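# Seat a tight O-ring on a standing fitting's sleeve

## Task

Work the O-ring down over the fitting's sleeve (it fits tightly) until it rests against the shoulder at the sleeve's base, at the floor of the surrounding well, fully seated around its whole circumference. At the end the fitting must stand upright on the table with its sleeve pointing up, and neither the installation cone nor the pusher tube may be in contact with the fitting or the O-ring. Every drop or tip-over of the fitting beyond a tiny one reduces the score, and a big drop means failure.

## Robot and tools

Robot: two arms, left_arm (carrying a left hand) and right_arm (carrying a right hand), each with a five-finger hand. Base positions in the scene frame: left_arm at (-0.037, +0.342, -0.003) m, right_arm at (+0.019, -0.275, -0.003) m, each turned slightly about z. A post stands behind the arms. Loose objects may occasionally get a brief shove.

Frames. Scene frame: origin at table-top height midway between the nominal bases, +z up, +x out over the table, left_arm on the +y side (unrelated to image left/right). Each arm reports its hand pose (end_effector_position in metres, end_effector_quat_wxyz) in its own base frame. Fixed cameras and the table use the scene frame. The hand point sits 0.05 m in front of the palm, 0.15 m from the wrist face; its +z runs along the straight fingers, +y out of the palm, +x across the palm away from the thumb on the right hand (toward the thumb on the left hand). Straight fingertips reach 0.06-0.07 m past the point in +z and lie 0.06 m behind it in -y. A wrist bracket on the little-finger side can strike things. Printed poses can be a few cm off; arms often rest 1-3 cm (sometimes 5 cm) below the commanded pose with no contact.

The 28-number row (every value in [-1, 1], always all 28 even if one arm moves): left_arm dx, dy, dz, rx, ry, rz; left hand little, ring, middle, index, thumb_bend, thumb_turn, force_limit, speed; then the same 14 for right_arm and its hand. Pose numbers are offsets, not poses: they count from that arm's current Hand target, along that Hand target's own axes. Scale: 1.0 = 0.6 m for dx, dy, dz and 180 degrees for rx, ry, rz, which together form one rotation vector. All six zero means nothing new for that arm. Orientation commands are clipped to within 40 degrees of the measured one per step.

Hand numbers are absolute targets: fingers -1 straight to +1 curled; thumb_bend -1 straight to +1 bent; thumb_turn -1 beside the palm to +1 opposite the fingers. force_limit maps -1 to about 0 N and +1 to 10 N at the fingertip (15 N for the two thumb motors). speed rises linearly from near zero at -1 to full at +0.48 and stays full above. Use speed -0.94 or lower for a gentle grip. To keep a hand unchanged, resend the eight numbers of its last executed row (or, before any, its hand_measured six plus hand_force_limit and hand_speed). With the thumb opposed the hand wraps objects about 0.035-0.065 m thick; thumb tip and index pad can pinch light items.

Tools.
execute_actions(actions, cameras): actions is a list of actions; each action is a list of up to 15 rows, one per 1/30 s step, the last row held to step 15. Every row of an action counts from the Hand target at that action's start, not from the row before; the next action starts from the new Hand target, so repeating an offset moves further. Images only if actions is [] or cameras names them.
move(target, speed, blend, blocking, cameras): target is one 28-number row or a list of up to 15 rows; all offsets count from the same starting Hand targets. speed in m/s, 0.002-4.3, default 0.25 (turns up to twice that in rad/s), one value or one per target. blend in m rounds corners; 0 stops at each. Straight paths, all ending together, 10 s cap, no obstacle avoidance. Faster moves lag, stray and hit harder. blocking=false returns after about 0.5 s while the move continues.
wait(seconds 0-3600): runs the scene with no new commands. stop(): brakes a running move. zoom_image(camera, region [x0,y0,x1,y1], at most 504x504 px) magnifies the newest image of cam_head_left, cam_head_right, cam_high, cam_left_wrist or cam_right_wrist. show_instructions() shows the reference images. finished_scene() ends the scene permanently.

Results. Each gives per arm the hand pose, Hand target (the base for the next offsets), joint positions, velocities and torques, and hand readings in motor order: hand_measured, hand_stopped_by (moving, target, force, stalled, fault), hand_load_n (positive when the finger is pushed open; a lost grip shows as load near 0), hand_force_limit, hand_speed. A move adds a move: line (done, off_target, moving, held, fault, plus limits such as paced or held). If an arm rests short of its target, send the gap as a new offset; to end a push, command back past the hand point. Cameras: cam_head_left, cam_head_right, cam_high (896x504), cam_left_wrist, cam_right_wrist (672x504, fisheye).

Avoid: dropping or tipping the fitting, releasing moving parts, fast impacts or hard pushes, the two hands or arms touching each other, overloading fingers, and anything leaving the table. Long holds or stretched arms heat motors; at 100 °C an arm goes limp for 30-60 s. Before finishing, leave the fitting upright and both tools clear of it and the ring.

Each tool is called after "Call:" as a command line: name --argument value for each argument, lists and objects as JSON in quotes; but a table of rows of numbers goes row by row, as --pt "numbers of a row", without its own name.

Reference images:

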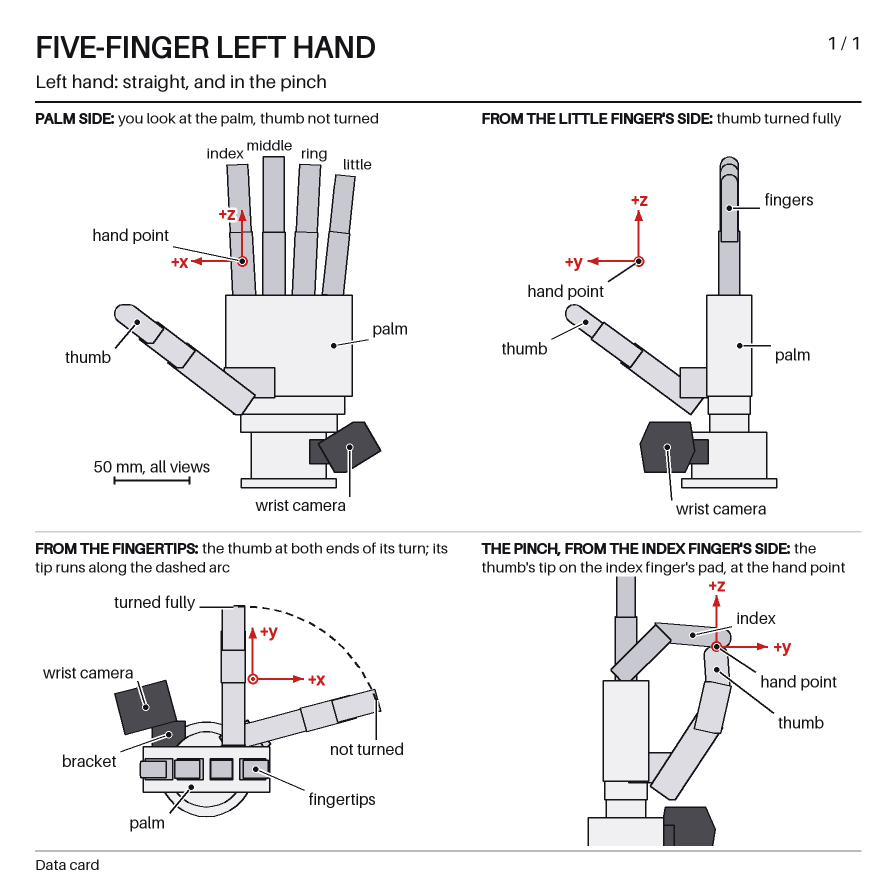

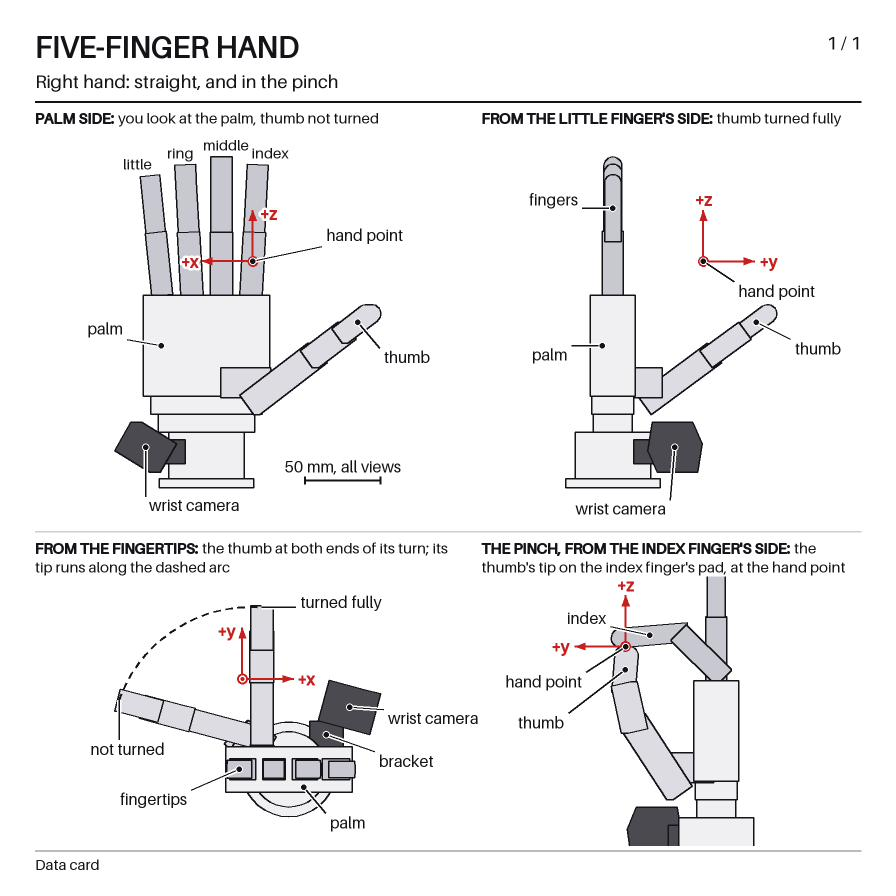

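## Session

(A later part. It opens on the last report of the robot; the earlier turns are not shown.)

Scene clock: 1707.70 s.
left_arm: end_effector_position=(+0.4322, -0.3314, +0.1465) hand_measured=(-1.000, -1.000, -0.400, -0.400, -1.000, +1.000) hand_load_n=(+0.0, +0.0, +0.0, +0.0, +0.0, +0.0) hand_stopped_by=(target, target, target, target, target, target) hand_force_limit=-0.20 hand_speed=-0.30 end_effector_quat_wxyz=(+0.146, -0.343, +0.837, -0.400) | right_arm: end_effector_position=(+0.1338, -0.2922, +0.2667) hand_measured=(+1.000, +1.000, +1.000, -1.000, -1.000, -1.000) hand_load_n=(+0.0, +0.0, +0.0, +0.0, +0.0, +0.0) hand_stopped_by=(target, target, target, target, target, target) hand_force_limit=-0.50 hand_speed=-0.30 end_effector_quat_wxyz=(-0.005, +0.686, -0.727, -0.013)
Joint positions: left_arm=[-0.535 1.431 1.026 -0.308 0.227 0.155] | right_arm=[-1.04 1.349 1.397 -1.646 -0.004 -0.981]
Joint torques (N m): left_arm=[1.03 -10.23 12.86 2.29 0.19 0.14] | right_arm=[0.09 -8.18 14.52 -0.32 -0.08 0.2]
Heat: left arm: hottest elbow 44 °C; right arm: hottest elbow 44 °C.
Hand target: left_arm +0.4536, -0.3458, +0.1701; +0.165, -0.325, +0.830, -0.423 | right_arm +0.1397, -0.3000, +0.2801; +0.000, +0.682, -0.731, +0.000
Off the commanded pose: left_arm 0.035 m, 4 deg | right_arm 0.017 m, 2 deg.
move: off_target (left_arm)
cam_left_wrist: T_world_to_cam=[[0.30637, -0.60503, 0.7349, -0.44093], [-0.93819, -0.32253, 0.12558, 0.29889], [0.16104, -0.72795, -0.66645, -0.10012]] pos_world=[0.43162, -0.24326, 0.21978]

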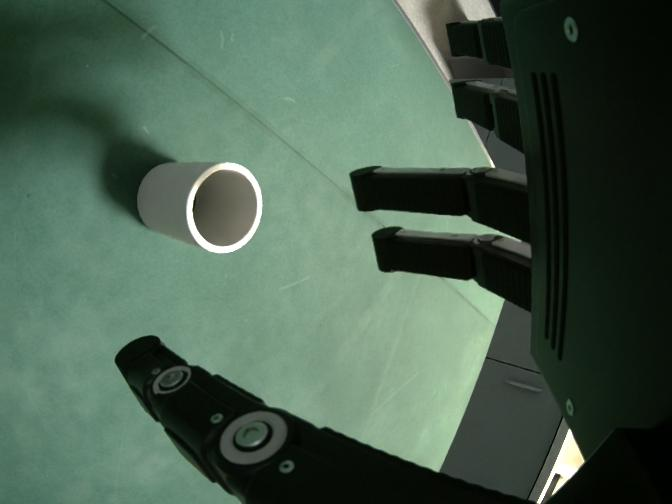

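Call:
move --target '[-0.0045,0.091,0.0733,0,0,0,-1,-1,-0.4,-0.4,-1,1,-0.2,-0.3, 0,0,0,0,0,0,1,1,1,-1,-1,-1,-0.5,-0.3]' --speed 0.1 --cameras '["cam_left_wrist"]'

Scene clock: 1732.57 s.
left_arm: end_effector_position=(+0.4546, -0.3447, +0.1031) hand_measured=(-1.000, -1.000, -0.400, -0.400, -1.000, +1.000) hand_load_n=(+0.0, +0.0, +0.0, +0.0, +0.0, +0.0) hand_stopped_by=(target, target, target, target, target, target) hand_force_limit=-0.20 hand_speed=-0.30 end_effector_quat_wxyz=(+0.160, -0.336, +0.829, -0.418) | right_arm: end_effector_position=(+0.1338, -0.2922, +0.2667) hand_measured=(+1.000, +1.000, +1.000, -1.000, -1.000, -1.000) hand_load_n=(+0.0, +0.0, +0.0, +0.0, +0.0, +0.0) hand_stopped_by=(target, target, target, target, target, target) hand_force_limit=-0.50 hand_speed=-0.30 end_effector_quat_wxyz=(-0.005, +0.686, -0.727, -0.013)
Joint positions: left_arm=[-0.535 1.535 0.989 -0.117 0.227 0.155] | right_arm=[-1.04 1.349 1.397 -1.646 -0.004 -0.981]
Joint torques (N m): left_arm=[1.61 -11.34 7.83 2.4 0.27 0.15] | right_arm=[0.09 -8.7 14.41 -0.32 -0.09 0.16]
Heat: left arm: hottest elbow 45 °C; right arm: hottest elbow 44 °C.
Hand target: left_arm +0.4579, -0.3466, +0.1001; +0.165, -0.325, +0.830, -0.423 | right_arm +0.1397, -0.3000, +0.2801; +0.000, +0.682, -0.731, +0.000
Off the commanded pose: left_arm 0.005 m, 2 deg | right_arm 0.017 m, 2 deg.
move: done
cam_left_wrist: T_world_to_cam=[[0.27378, -0.58571, 0.76289, -0.4053], [-0.94295, -0.31971, 0.09294, 0.32756], [0.18946, -0.74481, -0.63982, -0.16389]] pos_world=[0.45088, -0.25473, 0.1739]

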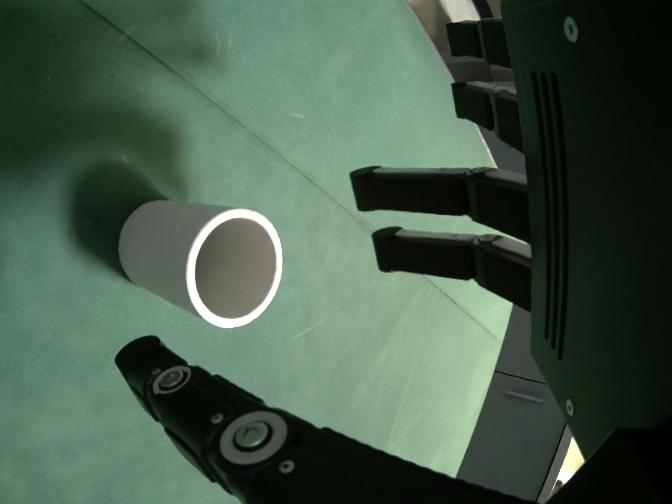

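Call:
move --target '[0.0011,0.0635,0.0476,0,0,0,-1,-1,-0.4,-0.4,-1,1,-0.2,-0.3, 0,0,0,0,0,0,1,1,1,-1,-1,-1,-0.5,-0.3]' --speed 0.06 --cameras '["cam_left_wrist"]'

Scene clock: 1739.73 s.
left_arm: end_effector_position=(+0.4563, -0.3457, +0.0577) hand_measured=(-1.000, -1.000, -0.400, -0.400, -1.000, +1.000) hand_load_n=(-0.5, +0.0, +0.0, +0.0, +0.0, +0.0) hand_stopped_by=(target, target, target, target, target, target) hand_force_limit=-0.20 hand_speed=-0.30 end_effector_quat_wxyz=(+0.161, -0.335, +0.828, -0.419) | right_arm: end_effector_position=(+0.1338, -0.2922, +0.2667) hand_measured=(+1.000, +1.000, +1.000, -1.000, -1.000, -1.000) hand_load_n=(+0.5, +0.0, +0.5, +0.0, +0.0, +0.0) hand_stopped_by=(target, target, target, target, target, target) hand_force_limit=-0.50 hand_speed=-0.30 end_effector_quat_wxyz=(-0.005, +0.686, -0.727, -0.013)
Joint positions: left_arm=[-0.535 1.613 0.937 0.018 0.227 0.155] | right_arm=[-1.04 1.349 1.397 -1.646 -0.004 -0.981]
Joint torques (N m): left_arm=[1.08 -11.81 7.13 2.4 0.23 0.14] | right_arm=[0.38 -8.53 14.52 -0.38 -0.08 0.18]
Heat: left arm: hottest elbow 44 °C; right arm: hottest elbow 44 °C.
Hand target: left_arm +0.4578, -0.3476, +0.0525; +0.165, -0.325, +0.830, -0.423 | right_arm +0.1397, -0.3000, +0.2801; +0.000, +0.682, -0.731, +0.000
Off the commanded pose: left_arm 0.006 m, 1 deg | right_arm 0.017 m, 2 deg.
move: done
cam_left_wrist: T_world_to_cam=[[0.27079, -0.58385, 0.76537, -0.36989], [-0.94328, -0.31957, 0.08996, 0.33352], [0.19207, -0.74632, -0.63727, -0.19583]] pos_world=[0.45238, -0.25553, 0.1283]

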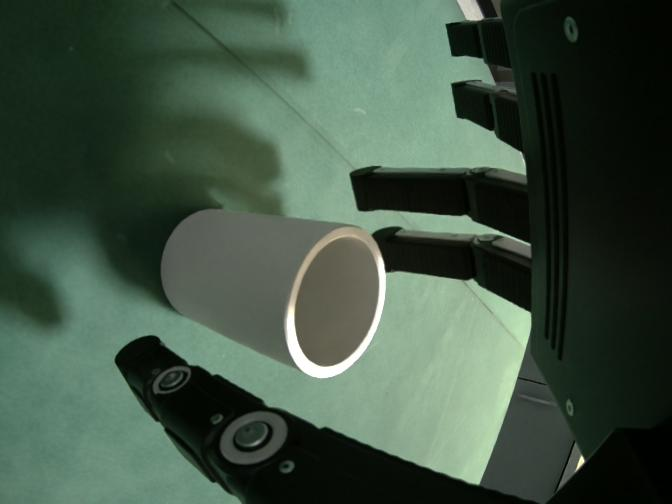

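Call:
move --target '[0,0,0,0,0,0,-1,-1,0.2,0.2,-0.2,1,-0.4,-0.9, 0,0,0,0,0,0,1,1,1,-1,-1,-1,-0.5,-0.3]' --cameras '["cam_left_wrist"]'

Scene clock: 1749.73 s.
left_arm: end_effector_position=(+0.4570, -0.3459, +0.0581) hand_measured=(-1.000, -1.000, +0.072, +0.102, -0.760, +1.000) hand_load_n=(+0.0, +0.0, +3.0, +3.0, +6.0, +0.5) hand_stopped_by=(target, target, force, force, force, target) hand_force_limit=-0.40 hand_speed=-0.90 end_effector_quat_wxyz=(+0.163, -0.334, +0.828, -0.420) | right_arm: end_effector_position=(+0.1338, -0.2922, +0.2667) hand_measured=(+1.000, +1.000, +1.000, -1.000, -1.000, -1.000) hand_load_n=(+0.0, -0.5, +0.5, +0.0, +0.0, +0.0) hand_stopped_by=(target, target, target, target, target, target) hand_force_limit=-0.50 hand_speed=-0.30 end_effector_quat_wxyz=(-0.005, +0.686, -0.727, -0.013)
Joint positions: left_arm=[-0.535 1.613 0.937 0.022 0.227 0.158] | right_arm=[-1.04 1.349 1.397 -1.646 -0.004 -0.981]
Joint torques (N m): left_arm=[1.32 -11.58 7.06 2.28 0.22 0.14] | right_arm=[-0.03 -8.12 14.5 -0.31 -0.07 0.14]
Heat: left arm: hottest elbow 43 °C; right arm: hottest elbow 44 °C.
Hand target: left_arm +0.4578, -0.3476, +0.0525; +0.165, -0.325, +0.830, -0.423 | right_arm +0.1397, -0.3000, +0.2801; +0.000, +0.682, -0.731, +0.000
Off the commanded pose: left_arm 0.006 m, 1 deg | right_arm 0.017 m, 2 deg.
move: done
cam_left_wrist: T_world_to_cam=[[0.26624, -0.58448, 0.76649, -0.36868], [-0.94428, -0.31779, 0.08568, 0.33535], [0.19351, -0.74659, -0.63652, -0.19664]] pos_world=[0.45287, -0.25573, 0.1287]

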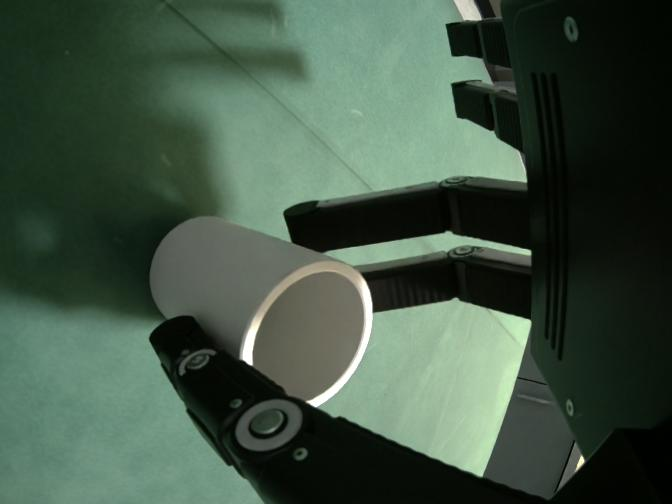

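Call:
move --target '[0,0,0,0,0,0,-1,-1,0.3,0.3,-0.1,1,0.1,-0.9, 0,0,0,0,0,0,1,1,1,-1,-1,-1,-0.5,-0.3]' --cameras '["cam_left_wrist"]'

Scene clock: 1753.63 s.
left_arm: end_effector_position=(+0.4570, -0.3459, +0.0581) hand_measured=(-1.000, -1.000, +0.088, +0.118, -0.758, +1.000) hand_load_n=(+0.0, +0.0, +6.0, +6.0, +11.0, +1.0) hand_stopped_by=(target, target, force, force, force, target) hand_force_limit=0.10 hand_speed=-0.90 end_effector_quat_wxyz=(+0.163, -0.334, +0.828, -0.420) | right_arm: end_effector_position=(+0.1338, -0.2922, +0.2667) hand_measured=(+1.000, +1.000, +1.000, -1.000, -1.000, -1.000) hand_load_n=(+0.0, +0.0, +0.0, +0.0, -0.5, +0.0) hand_stopped_by=(target, target, target, target, target, target) hand_force_limit=-0.50 hand_speed=-0.30 end_effector_quat_wxyz=(-0.005, +0.686, -0.727, -0.013)
Joint positions: left_arm=[-0.535 1.613 0.937 0.022 0.227 0.158] | right_arm=[-1.04 1.349 1.397 -1.646 -0.004 -0.981]
Joint torques (N m): left_arm=[1.26 -11.58 7.09 2.24 0.23 0.15] | right_arm=[0.21 -7.94 14.54 -0.25 -0.07 0.16]
Heat: left arm: hottest elbow 43 °C; right arm: hottest elbow 44 °C.
Hand target: left_arm +0.4578, -0.3476, +0.0525; +0.165, -0.325, +0.830, -0.423 | right_arm +0.1397, -0.3000, +0.2801; +0.000, +0.682, -0.731, +0.000
Off the commanded pose: left_arm 0.006 m, 1 deg | right_arm 0.017 m, 2 deg.
move: done
cam_left_wrist: T_world_to_cam=[[0.26624, -0.58448, 0.76649, -0.36868], [-0.94428, -0.31779, 0.08568, 0.33535], [0.19351, -0.74659, -0.63652, -0.19664]] pos_world=[0.45287, -0.25573, 0.1287]

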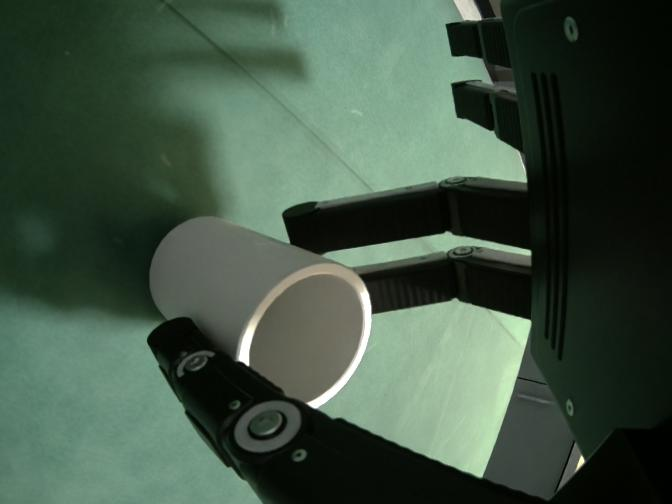

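Call:
move --pt "0 -0.1821 -0.1323 0 0 0 -1 -1 0.3 0.3 -0.1 1 0.1 -0.9 0 0 0 0 0 0 1 1 1 -1 -1 -1 -0.5 -0.3" --pt "0.3152 -0.0467 -0.2972 0.0012 0.0656 0.0482 -1 -1 0.3 0.3 -0.1 1 0.1 -0.9 0 0 0 0 0 0 1 1 1 -1 -1 -1 -0.5 -0.3" --speed 0.12 --cameras '["cam_left_wrist","cam_head_left","cam_high"]'

Scene clock: 1771.30 s.
left_arm: end_effector_position=(+0.2366, -0.3845, +0.1784) hand_measured=(-1.000, -1.000, +0.088, +0.118, -0.758, +1.000) hand_load_n=(+0.0, +0.0, +5.5, +5.5, +10.5, +1.5) hand_stopped_by=(target, target, force, force, force, target) hand_force_limit=0.10 hand_speed=-0.90 end_effector_quat_wxyz=(+0.116, -0.207, +0.865, -0.441) | right_arm: end_effector_position=(+0.1338, -0.2922, +0.2667) hand_measured=(+1.000, +1.000, +1.000, -1.000, -1.000, -1.000) hand_load_n=(+0.0, +0.0, +0.0, +0.0, -0.5, +0.0) hand_stopped_by=(target, target, target, target, target, target) hand_force_limit=-0.50 hand_speed=-0.30 end_effector_quat_wxyz=(-0.005, +0.686, -0.727, -0.013)
Joint positions: left_arm=[-0.908 1.095 0.794 -0.33 0.138 0.122] | right_arm=[-1.04 1.349 1.397 -1.646 -0.004 -0.981]
Joint torques (N m): left_arm=[0.62 -7.65 8.43 1.02 -0.01 -0.12] | right_arm=[0.21 -7.94 14.46 -0.28 -0.08 0.16]
Heat: left arm: hottest elbow 42 °C; right arm: hottest elbow 45 °C.
Hand target: left_arm +0.2323, -0.3819, +0.1801; +0.111, -0.215, +0.864, -0.442 | right_arm +0.1397, -0.3000, +0.2801; +0.000, +0.682, -0.731, +0.000
Off the commanded pose: left_arm 0.005 m, 1 deg | right_arm 0.017 m, 2 deg.
move: done
cam_left_wrist: T_world_to_cam=[[0.07002, -0.63762, 0.76717, -0.39892], [-0.99755, -0.04395, 0.05451, 0.22813], [-0.00104, -0.7691, -0.63913, -0.06829]] pos_world=[0.25543, -0.29685, 0.24995]
Images, in order (width x height): cam_head_left 896x504, cam_high 896x504, cam_left_wrist 672x504.

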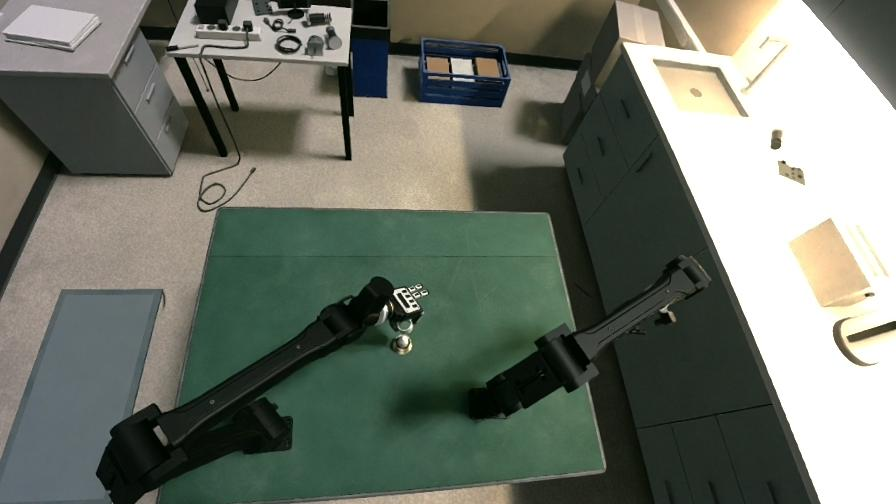

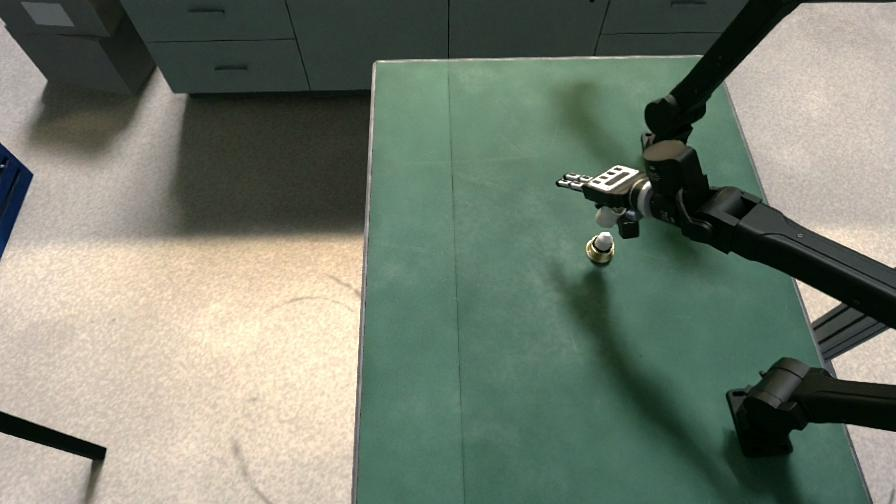

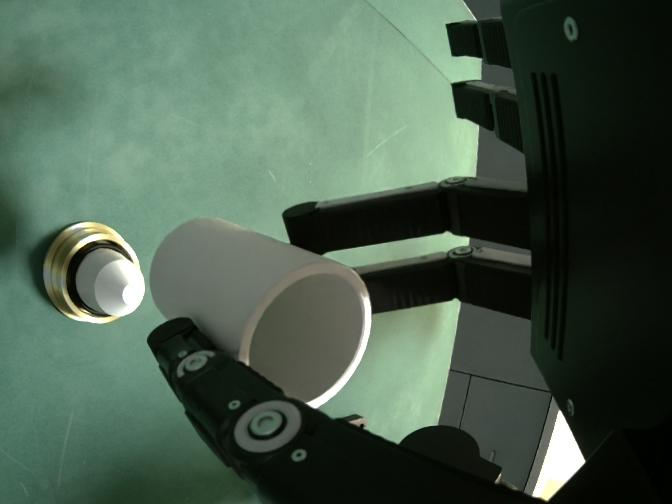

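Call:
move --target '[-0.0037,0.0433,0.0317,-0.0045,0.0055,-0.0073,-1,-1,0.3,0.3,-0.1,1,0.1,-0.9, 0,0,0,0,0,0,1,1,1,-1,-1,-1,-0.5,-0.3]' --speed 0.06 --cameras '["cam_left_wrist","cam_head_left","cam_high","cam_head_right"]'

Call:
zoom_image --camera "cam_high" --region '[560, 170, 660, 280]'

Call:
zoom_image --camera "cam_head_left" --region '[360, 290, 440, 370]'

Call:
zoom_image --camera "cam_left_wrist" --region '[40, 180, 400, 440]'

Scene clock: 1808.00 s.
left_arm: end_effector_position=(+0.2292, -0.3790, +0.1472) hand_measured=(-1.000, -1.000, +0.088, +0.118, -0.758, +1.000) hand_load_n=(+0.0, +0.0, +5.5, +5.5, +10.5, +1.0) hand_stopped_by=(target, target, force, force, force, target) hand_force_limit=0.10 hand_speed=-0.90 end_effector_quat_wxyz=(+0.099, -0.211, +0.872, -0.430) | right_arm: end_effector_position=(+0.1338, -0.2922, +0.2667) hand_measured=(+1.000, +1.000, +1.000, -1.000, -1.000, -1.000) hand_load_n=(+0.0, +0.0, +0.0, +0.0, -0.5, +0.0) hand_stopped_by=(target, target, target, target, target, target) hand_force_limit=-0.50 hand_speed=-0.30 end_effector_quat_wxyz=(-0.005, +0.686, -0.727, -0.013)
Joint positions: left_arm=[-0.902 1.121 0.74 -0.287 0.162 0.115] | right_arm=[-1.04 1.349 1.397 -1.646 -0.004 -0.981]
Joint torques (N m): left_arm=[1.55 -6.12 8.38 2.39 0.25 -0.12] | right_arm=[0.32 -8.29 14.54 -0.31 -0.08 0.14]
Heat: left arm: hottest elbow 42 °C; right arm: hottest elbow 45 °C.
Hand target: left_arm +0.2344, -0.3810, +0.1479; +0.097, -0.222, +0.865, -0.439 | right_arm +0.1397, -0.3000, +0.2801; +0.000, +0.682, -0.731, +0.000
Off the commanded pose: left_arm 0.006 m, 2 deg | right_arm 0.017 m, 2 deg.
move: done
cam_left_wrist: T_world_to_cam=[[0.09459, -0.65121, 0.75298, -0.37964], [-0.99495, -0.03638, 0.09353, 0.21922], [-0.03352, -0.75802, -0.65137, -0.07059]] pos_world=[0.25166, -0.29276, 0.21937]
Images, in order (width x height): cam_head_left 896x504, cam_head_right 896x504, cam_high 896x504, cam_left_wrist 672x504.

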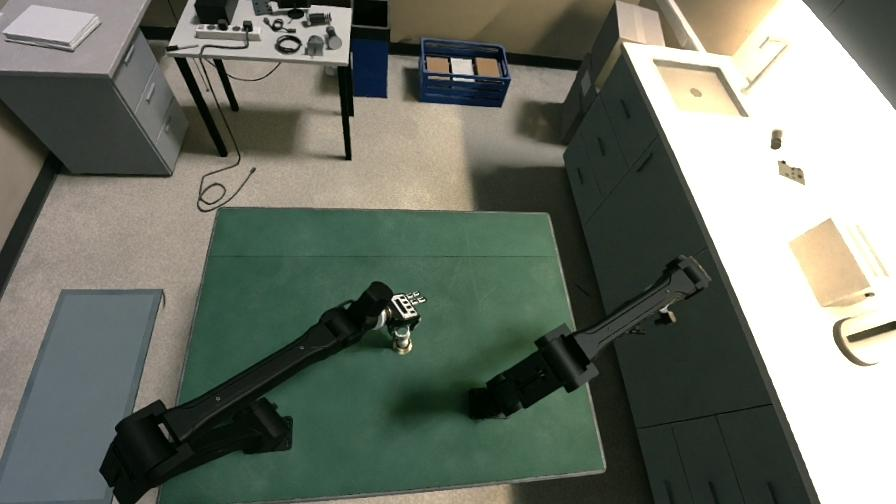

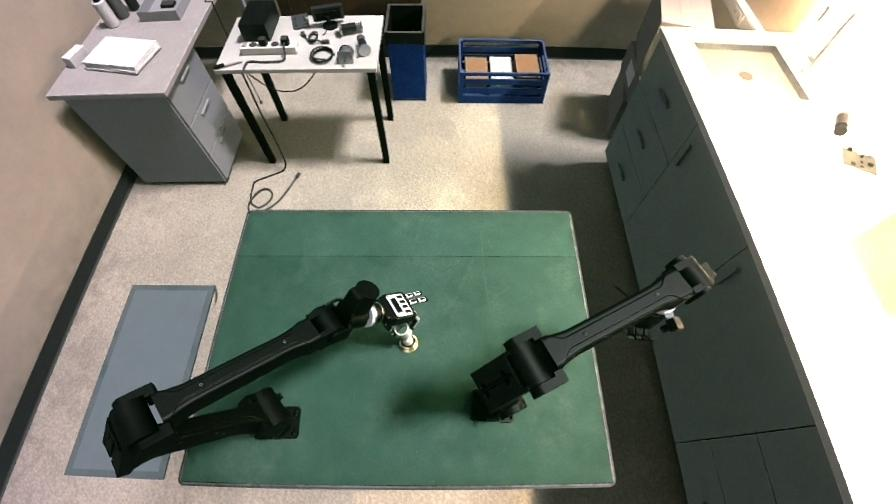

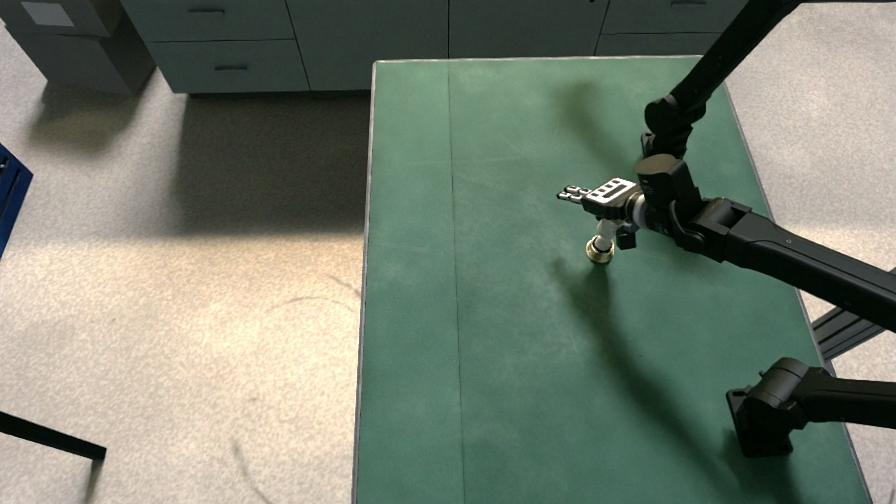

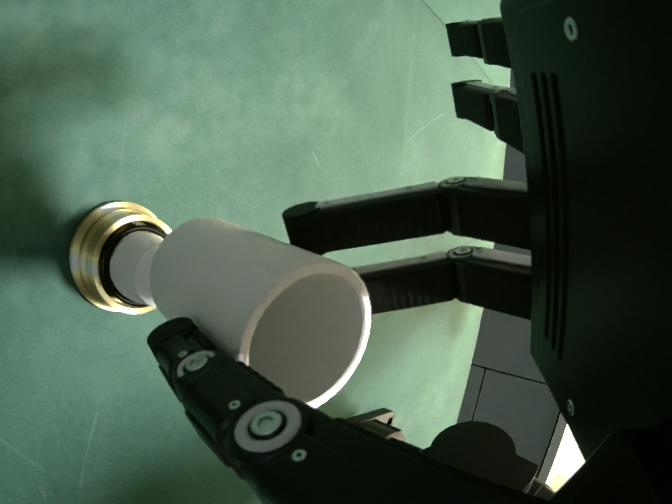

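Scaled by 4.582 from the camera's image (finer frame: 1280x720).

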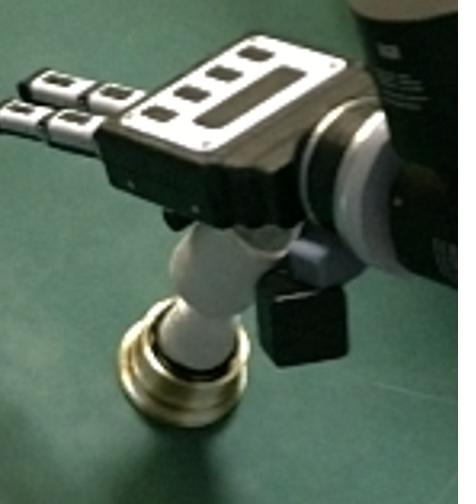

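Scaled by 6.300 from the camera's image (finer frame: 1280x720).

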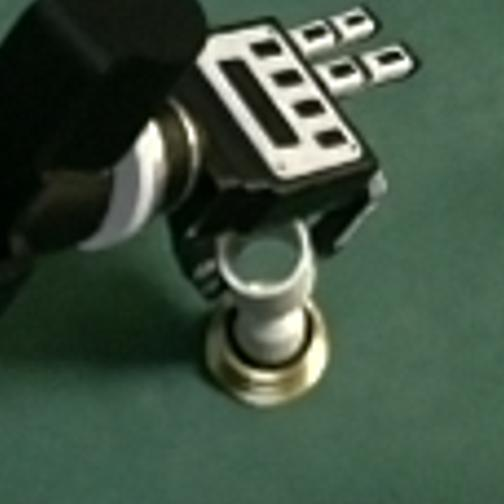

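Scaled by 1.400 from the camera's image (finer frame: 960x720).

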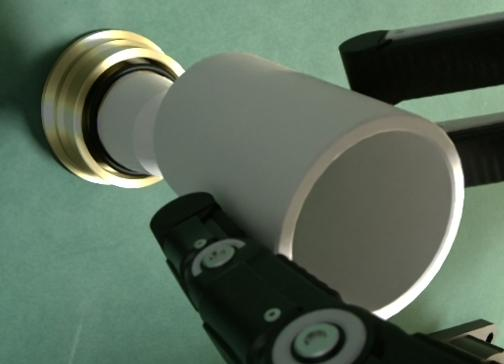

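Call:
execute_actions --actions '[]' --cameras '["cam_left_wrist", "cam_high", "cam_head_left"]'

Scene clock: 1825.53 s.
left_arm: end_effector_position=(+0.2292, -0.3790, +0.1472) hand_measured=(-1.000, -1.000, +0.088, +0.118, -0.758, +1.000) hand_load_n=(+0.0, -0.5, +5.5, +5.5, +11.0, +1.0) hand_stopped_by=(target, target, force, force, force, target) hand_force_limit=0.10 hand_speed=-0.90 end_effector_quat_wxyz=(+0.099, -0.211, +0.872, -0.430) | right_arm: end_effector_position=(+0.1338, -0.2922, +0.2667) hand_measured=(+1.000, +1.000, +1.000, -1.000, -1.000, -1.000) hand_load_n=(+0.5, +0.0, +0.0, +0.0, -0.5, +0.0) hand_stopped_by=(target, target, target, target, target, target) hand_force_limit=-0.50 hand_speed=-0.30 end_effector_quat_wxyz=(-0.005, +0.686, -0.727, -0.013)
Joint positions: left_arm=[-0.902 1.121 0.74 -0.287 0.162 0.115] | right_arm=[-1.04 1.349 1.397 -1.646 -0.004 -0.981]
Joint velocities: within noise
Joint torques (N m): left_arm=[1.55 -6.36 8.32 2.44 0.25 -0.13] | right_arm=[0.38 -8.06 14.46 -0.38 -0.09 0.15]
Heat: left arm: hottest elbow 42 °C; right arm: hottest elbow 45 °C.
Hand target: left_arm +0.2344, -0.3810, +0.1479; +0.097, -0.222, +0.865, -0.439 | right_arm +0.1397, -0.3000, +0.2801; +0.000, +0.682, -0.731, +0.000
Off the commanded pose: left_arm 0.006 m, 2 deg | right_arm 0.017 m, 2 deg.
camera_calibration:
cam_left_wrist: T_world_to_cam=[[0.09459, -0.65121, 0.75298, -0.37964], [-0.99495, -0.03638, 0.09353, 0.21922], [-0.03352, -0.75802, -0.65137, -0.07059]] pos_world=[0.25166, -0.29276, 0.21937]
Images, in order (width x height): cam_head_left 896x504, cam_high 896x504, cam_left_wrist 672x504.

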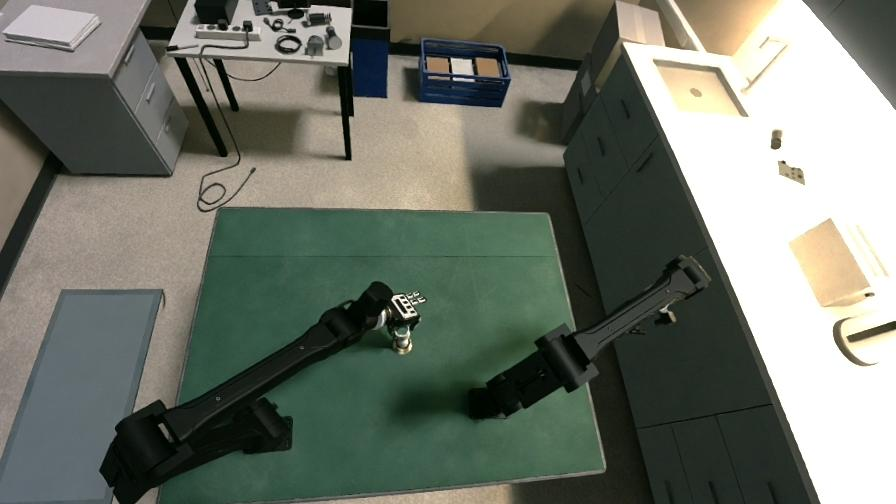

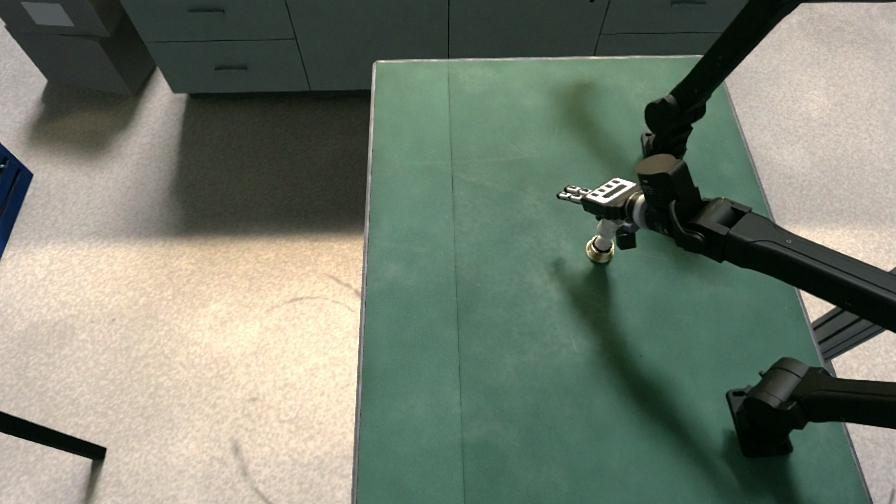

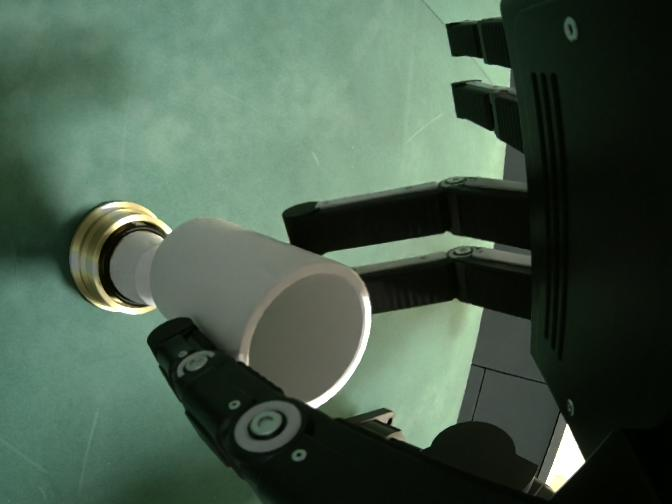

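Call:
zoom_image --camera "cam_high" --region '[560, 200, 660, 280]'

Call:
zoom_image --camera "cam_left_wrist" --region '[50, 160, 400, 420]'

Call:
zoom_image --camera "cam_head_left" --region '[360, 280, 460, 370]'

Scaled by 5.040 from the camera's image (finer frame: 1280x720).

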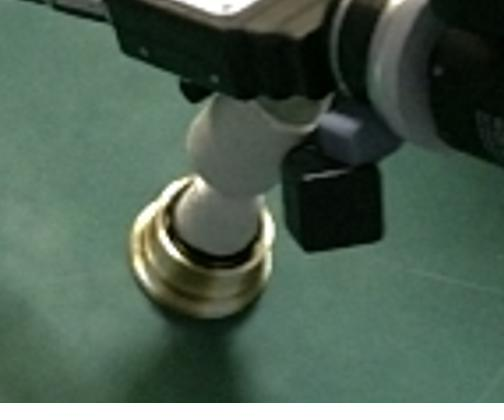

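Scaled by 1.440 from the camera's image (finer frame: 960x720).

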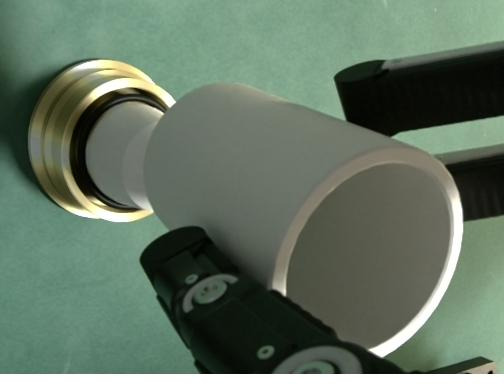

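Scaled by 5.040 from the camera's image (finer frame: 1280x720).

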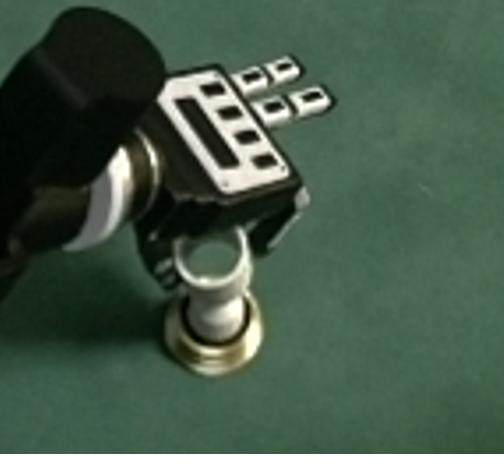

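Call:
move --pt "-0.0003 0.0428 0.0345 0.005 0 0 -1 -1 0.3 0.3 -0.1 1 0.1 -0.9 0 0 0 0 0 0 1 1 1 -1 -1 -1 -0.5 -0.3" --speed 0.04 --cameras '["cam_left_wrist", "cam_high", "cam_head_left"]'

Scene clock: 1841.77 s.
left_arm: end_effector_position=(+0.2286, -0.3806, +0.1151) hand_measured=(-1.000, -1.000, +0.088, +0.118, -0.758, +1.000) hand_load_n=(+0.0, +0.0, +5.5, +5.5, +10.5, +1.0) hand_stopped_by=(target, target, force, force, force, target) hand_force_limit=0.10 hand_speed=-0.90 end_effector_quat_wxyz=(+0.097, -0.216, +0.868, -0.437) | right_arm: end_effector_position=(+0.1338, -0.2922, +0.2667) hand_measured=(+1.000, +1.000, +1.000, -1.000, -1.000, -1.000) hand_load_n=(+0.0, +0.0, +0.0, +0.0, +0.0, +0.0) hand_stopped_by=(target, target, target, target, target, target) hand_force_limit=-0.50 hand_speed=-0.30 end_effector_quat_wxyz=(-0.005, +0.686, -0.727, -0.013)
Joint positions: left_arm=[-0.902 1.164 0.67 -0.158 0.166 0.099] | right_arm=[-1.04 1.349 1.397 -1.646 -0.004 -0.981]
Joint torques (N m): left_arm=[1.49 -6.07 7.94 2.5 0.15 -0.1] | right_arm=[-0.09 -8.41 14.49 -0.34 -0.05 0.17]
Heat: left arm: hottest elbow 41 °C; right arm: hottest elbow 45 °C.
Hand target: left_arm +0.2343, -0.3825, +0.1149; +0.099, -0.222, +0.862, -0.446 | right_arm +0.1397, -0.3000, +0.2801; +0.000, +0.682, -0.731, +0.000
Off the commanded pose: left_arm 0.006 m, 1 deg | right_arm 0.017 m, 2 deg.
move: done
cam_left_wrist: T_world_to_cam=[[0.10123, -0.63641, 0.76468, -0.35367], [-0.99441, -0.04145, 0.09715, 0.219], [-0.03013, -0.77024, -0.63704, -0.09977]] pos_world=[0.25057, -0.29285, 0.18561]
Images, in order (width x height): cam_head_left 896x504, cam_high 896x504, cam_left_wrist 672x504.

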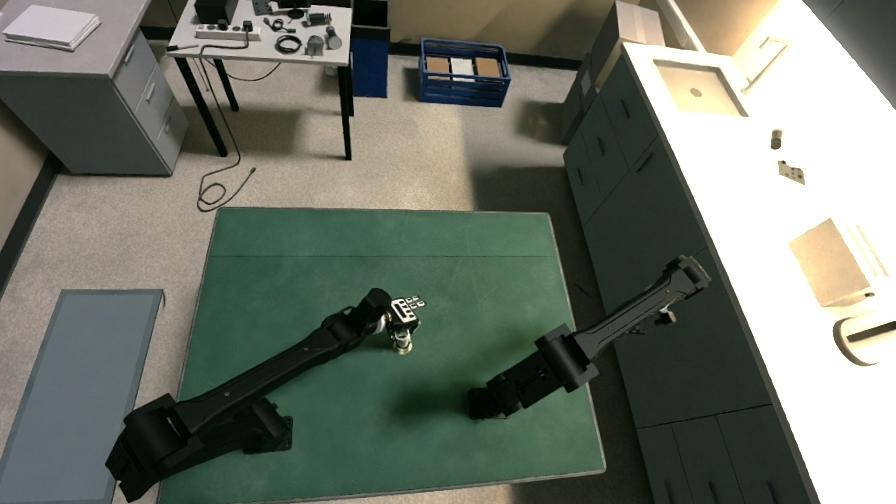

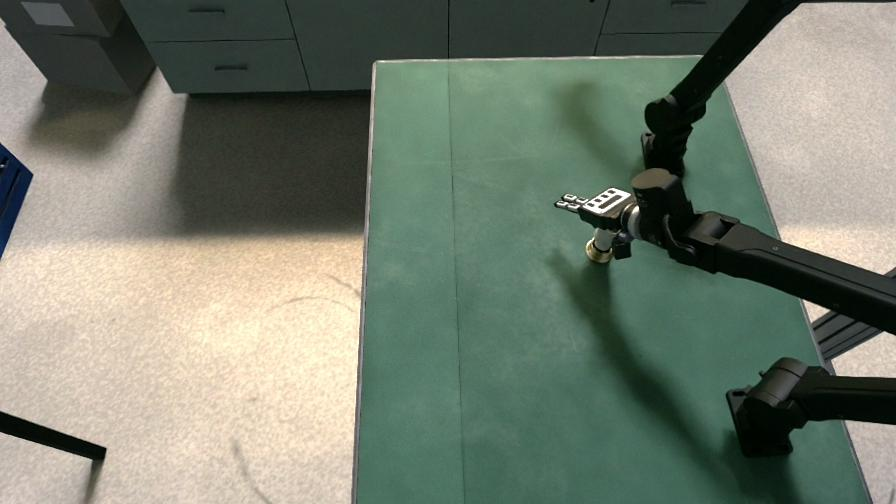

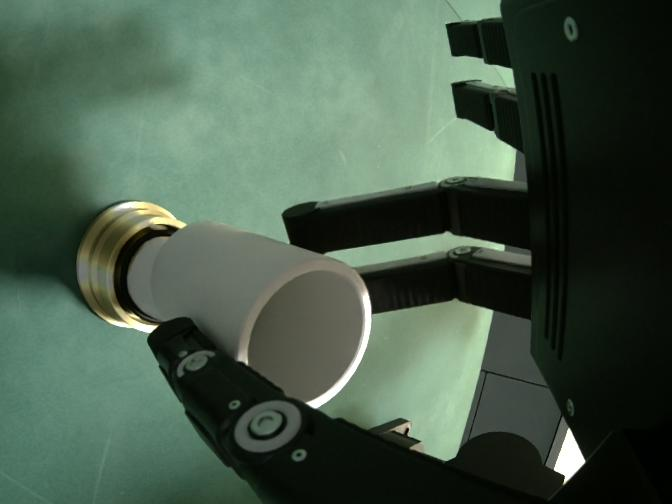

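Call:
zoom_image --camera "cam_high" --region '[560, 200, 660, 280]'

Call:
zoom_image --camera "cam_left_wrist" --region '[50, 160, 400, 420]'

Call:
zoom_image --camera "cam_head_left" --region '[360, 280, 460, 370]'

Scaled by 5.040 from the camera's image (finer frame: 1280x720).

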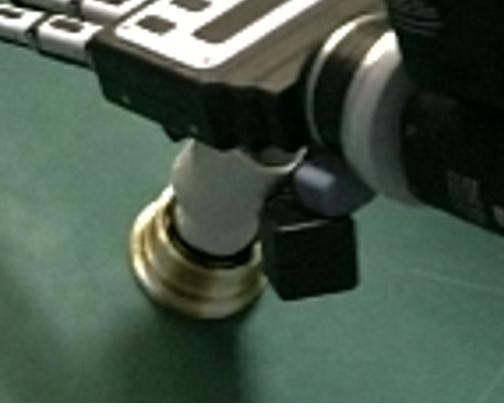

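Scaled by 1.440 from the camera's image (finer frame: 960x720).

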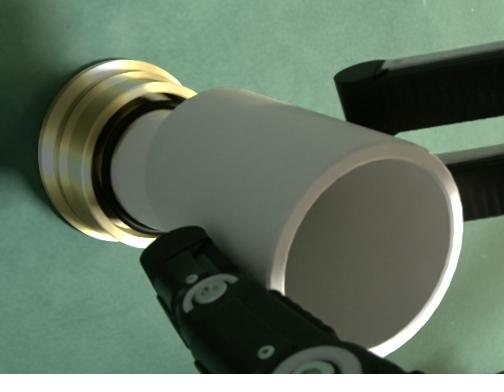

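Scaled by 5.040 from the camera's image (finer frame: 1280x720).

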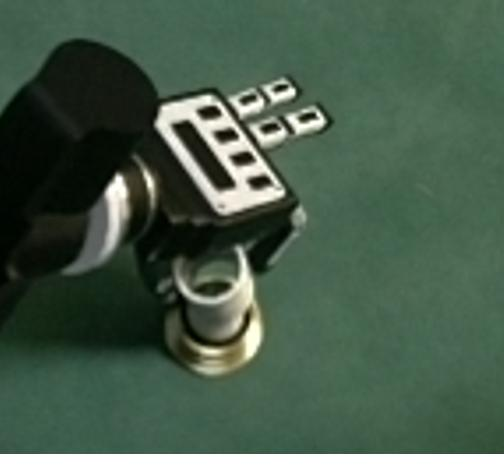

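Call:
move --pt "-0.0022 0.0212 0.0162 0.002 -0.002 0.0025 -1 -1 0.3 0.3 -0.1 1 0.1 -0.9 0 0 0 0 0 0 1 1 1 -1 -1 -1 -0.5 -0.3" --speed 0.03 --cameras '["cam_left_wrist"]'

Call:
zoom_image --camera "cam_left_wrist" --region '[50, 160, 400, 420]'

Scene clock: 1858.90 s.
left_arm: end_effector_position=(+0.2270, -0.3795, +0.0970) hand_measured=(-1.000, -1.000, +0.088, +0.118, -0.758, +1.000) hand_load_n=(+0.0, +0.0, +4.0, +5.5, +10.0, +1.0) hand_stopped_by=(target, target, force, force, force, target) hand_force_limit=0.10 hand_speed=-0.90 end_effector_quat_wxyz=(+0.095, -0.215, +0.868, -0.437) | right_arm: end_effector_position=(+0.1338, -0.2922, +0.2667) hand_measured=(+1.000, +1.000, +1.000, -1.000, -1.000, -1.000) hand_load_n=(+0.0, +0.0, +0.0, +0.0, +0.0, +0.0) hand_stopped_by=(target, target, target, target, target, target) hand_force_limit=-0.50 hand_speed=-0.30 end_effector_quat_wxyz=(-0.005, +0.686, -0.727, -0.013)
Joint positions: left_arm=[-0.902 1.192 0.636 -0.098 0.169 0.099] | right_arm=[-1.04 1.349 1.397 -1.646 -0.004 -0.981]
Joint torques (N m): left_arm=[1.2 -6.12 7.94 2.8 -0.05 -0.05] | right_arm=[0.56 -8.47 14.61 -0.35 -0.09 0.18]
Heat: left arm: hottest elbow 41 °C; right arm: hottest elbow 45 °C.
Hand target: left_arm +0.2353, -0.3825, +0.0989; +0.104, -0.219, +0.861, -0.447 | right_arm +0.1397, -0.3000, +0.2801; +0.000, +0.682, -0.731, +0.000
Off the commanded pose: left_arm 0.009 m, 2 deg | right_arm 0.017 m, 2 deg.
move: done
cam_left_wrist: T_world_to_cam=[[0.10154, -0.63666, 0.76443, -0.3391], [-0.99427, -0.03904, 0.09955, 0.21988], [-0.03353, -0.77016, -0.63697, -0.10977]] pos_world=[0.24937, -0.29185, 0.16741]

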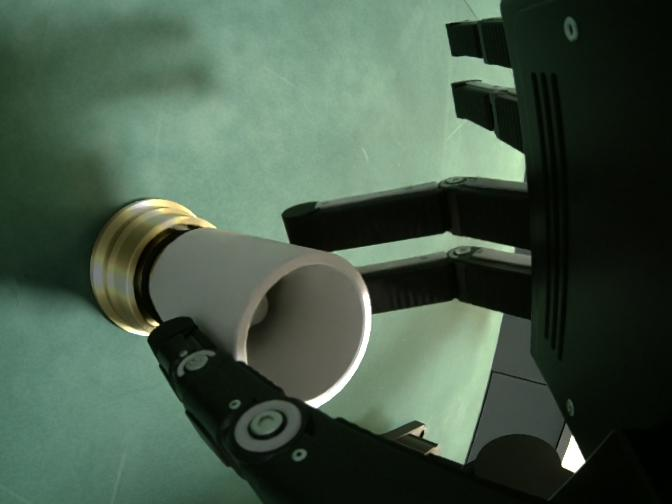

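Scaled by 1.440 from the camera's image (finer frame: 960x720).

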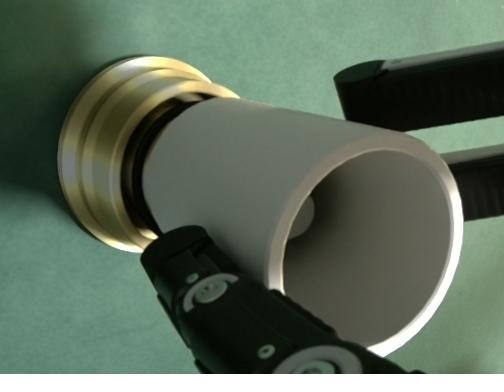

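Call:
move --pt "-0.0093 -0.0183 -0.0090 0 0 0 -1 -1 0.3 0.3 -0.1 1 0.1 -0.9 0 0 0 0 0 0 1 1 1 -1 -1 -1 -0.5 -0.3" --speed 0.03 --cameras '["cam_left_wrist"]'

Call:
zoom_image --camera "cam_left_wrist" --region '[50, 160, 400, 420]'

Scene clock: 1887.83 s.
left_arm: end_effector_position=(+0.2292, -0.3779, +0.0974) hand_measured=(-1.000, -1.000, +0.088, +0.118, -0.758, +1.000) hand_load_n=(+0.0, +0.0, +4.0, +6.0, +9.5, +1.0) hand_stopped_by=(target, target, force, force, force, target) hand_force_limit=0.10 hand_speed=-0.90 end_effector_quat_wxyz=(+0.093, -0.218, +0.867, -0.438) | right_arm: end_effector_position=(+0.1338, -0.2922, +0.2667) hand_measured=(+1.000, +1.000, +1.000, -1.000, -1.000, -1.000) hand_load_n=(+0.5, +0.0, +0.0, +0.0, +0.0, +0.0) hand_stopped_by=(target, target, target, target, target, target) hand_force_limit=-0.50 hand_speed=-0.30 end_effector_quat_wxyz=(-0.005, +0.686, -0.727, -0.013)
Joint positions: left_arm=[-0.891 1.192 0.636 -0.098 0.179 0.099] | right_arm=[-1.04 1.349 1.397 -1.646 -0.004 -0.981]
Joint torques (N m): left_arm=[1.79 -7 10.04 1.26 0.14 0.04] | right_arm=[0.32 -8.18 14.52 -0.39 -0.09 0.18]
Heat: left arm: hottest elbow 42 °C; right arm: hottest elbow 45 °C.
Hand target: left_arm +0.2414, -0.3815, +0.1109; +0.104, -0.219, +0.861, -0.447 | right_arm +0.1397, -0.3000, +0.2801; +0.000, +0.682, -0.731, +0.000
Off the commanded pose: left_arm 0.019 m, 2 deg | right_arm 0.017 m, 2 deg.
move: off_target (left_arm)
cam_left_wrist: T_world_to_cam=[[0.10683, -0.63332, 0.76648, -0.33878], [-0.99366, -0.04083, 0.10476, 0.22082], [-0.03505, -0.77282, -0.63366, -0.10922]] pos_world=[0.25178, -0.28994, 0.16733]

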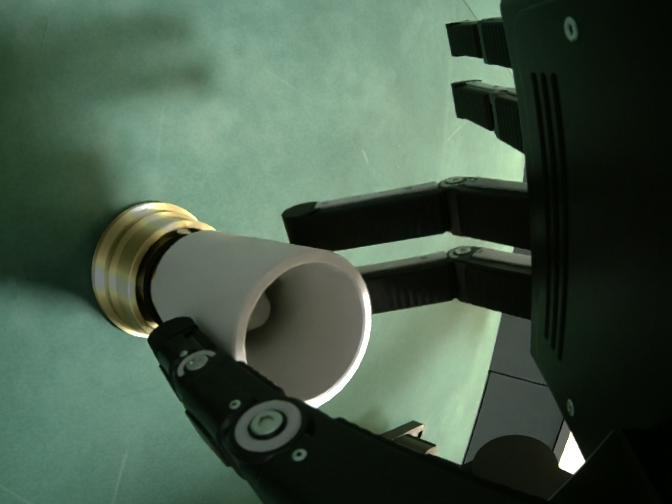

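Scaled by 1.440 from the camera's image (finer frame: 960x720).

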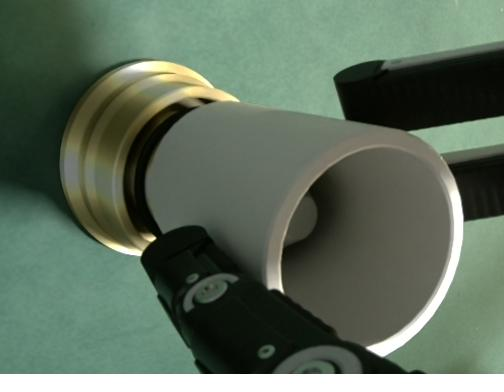

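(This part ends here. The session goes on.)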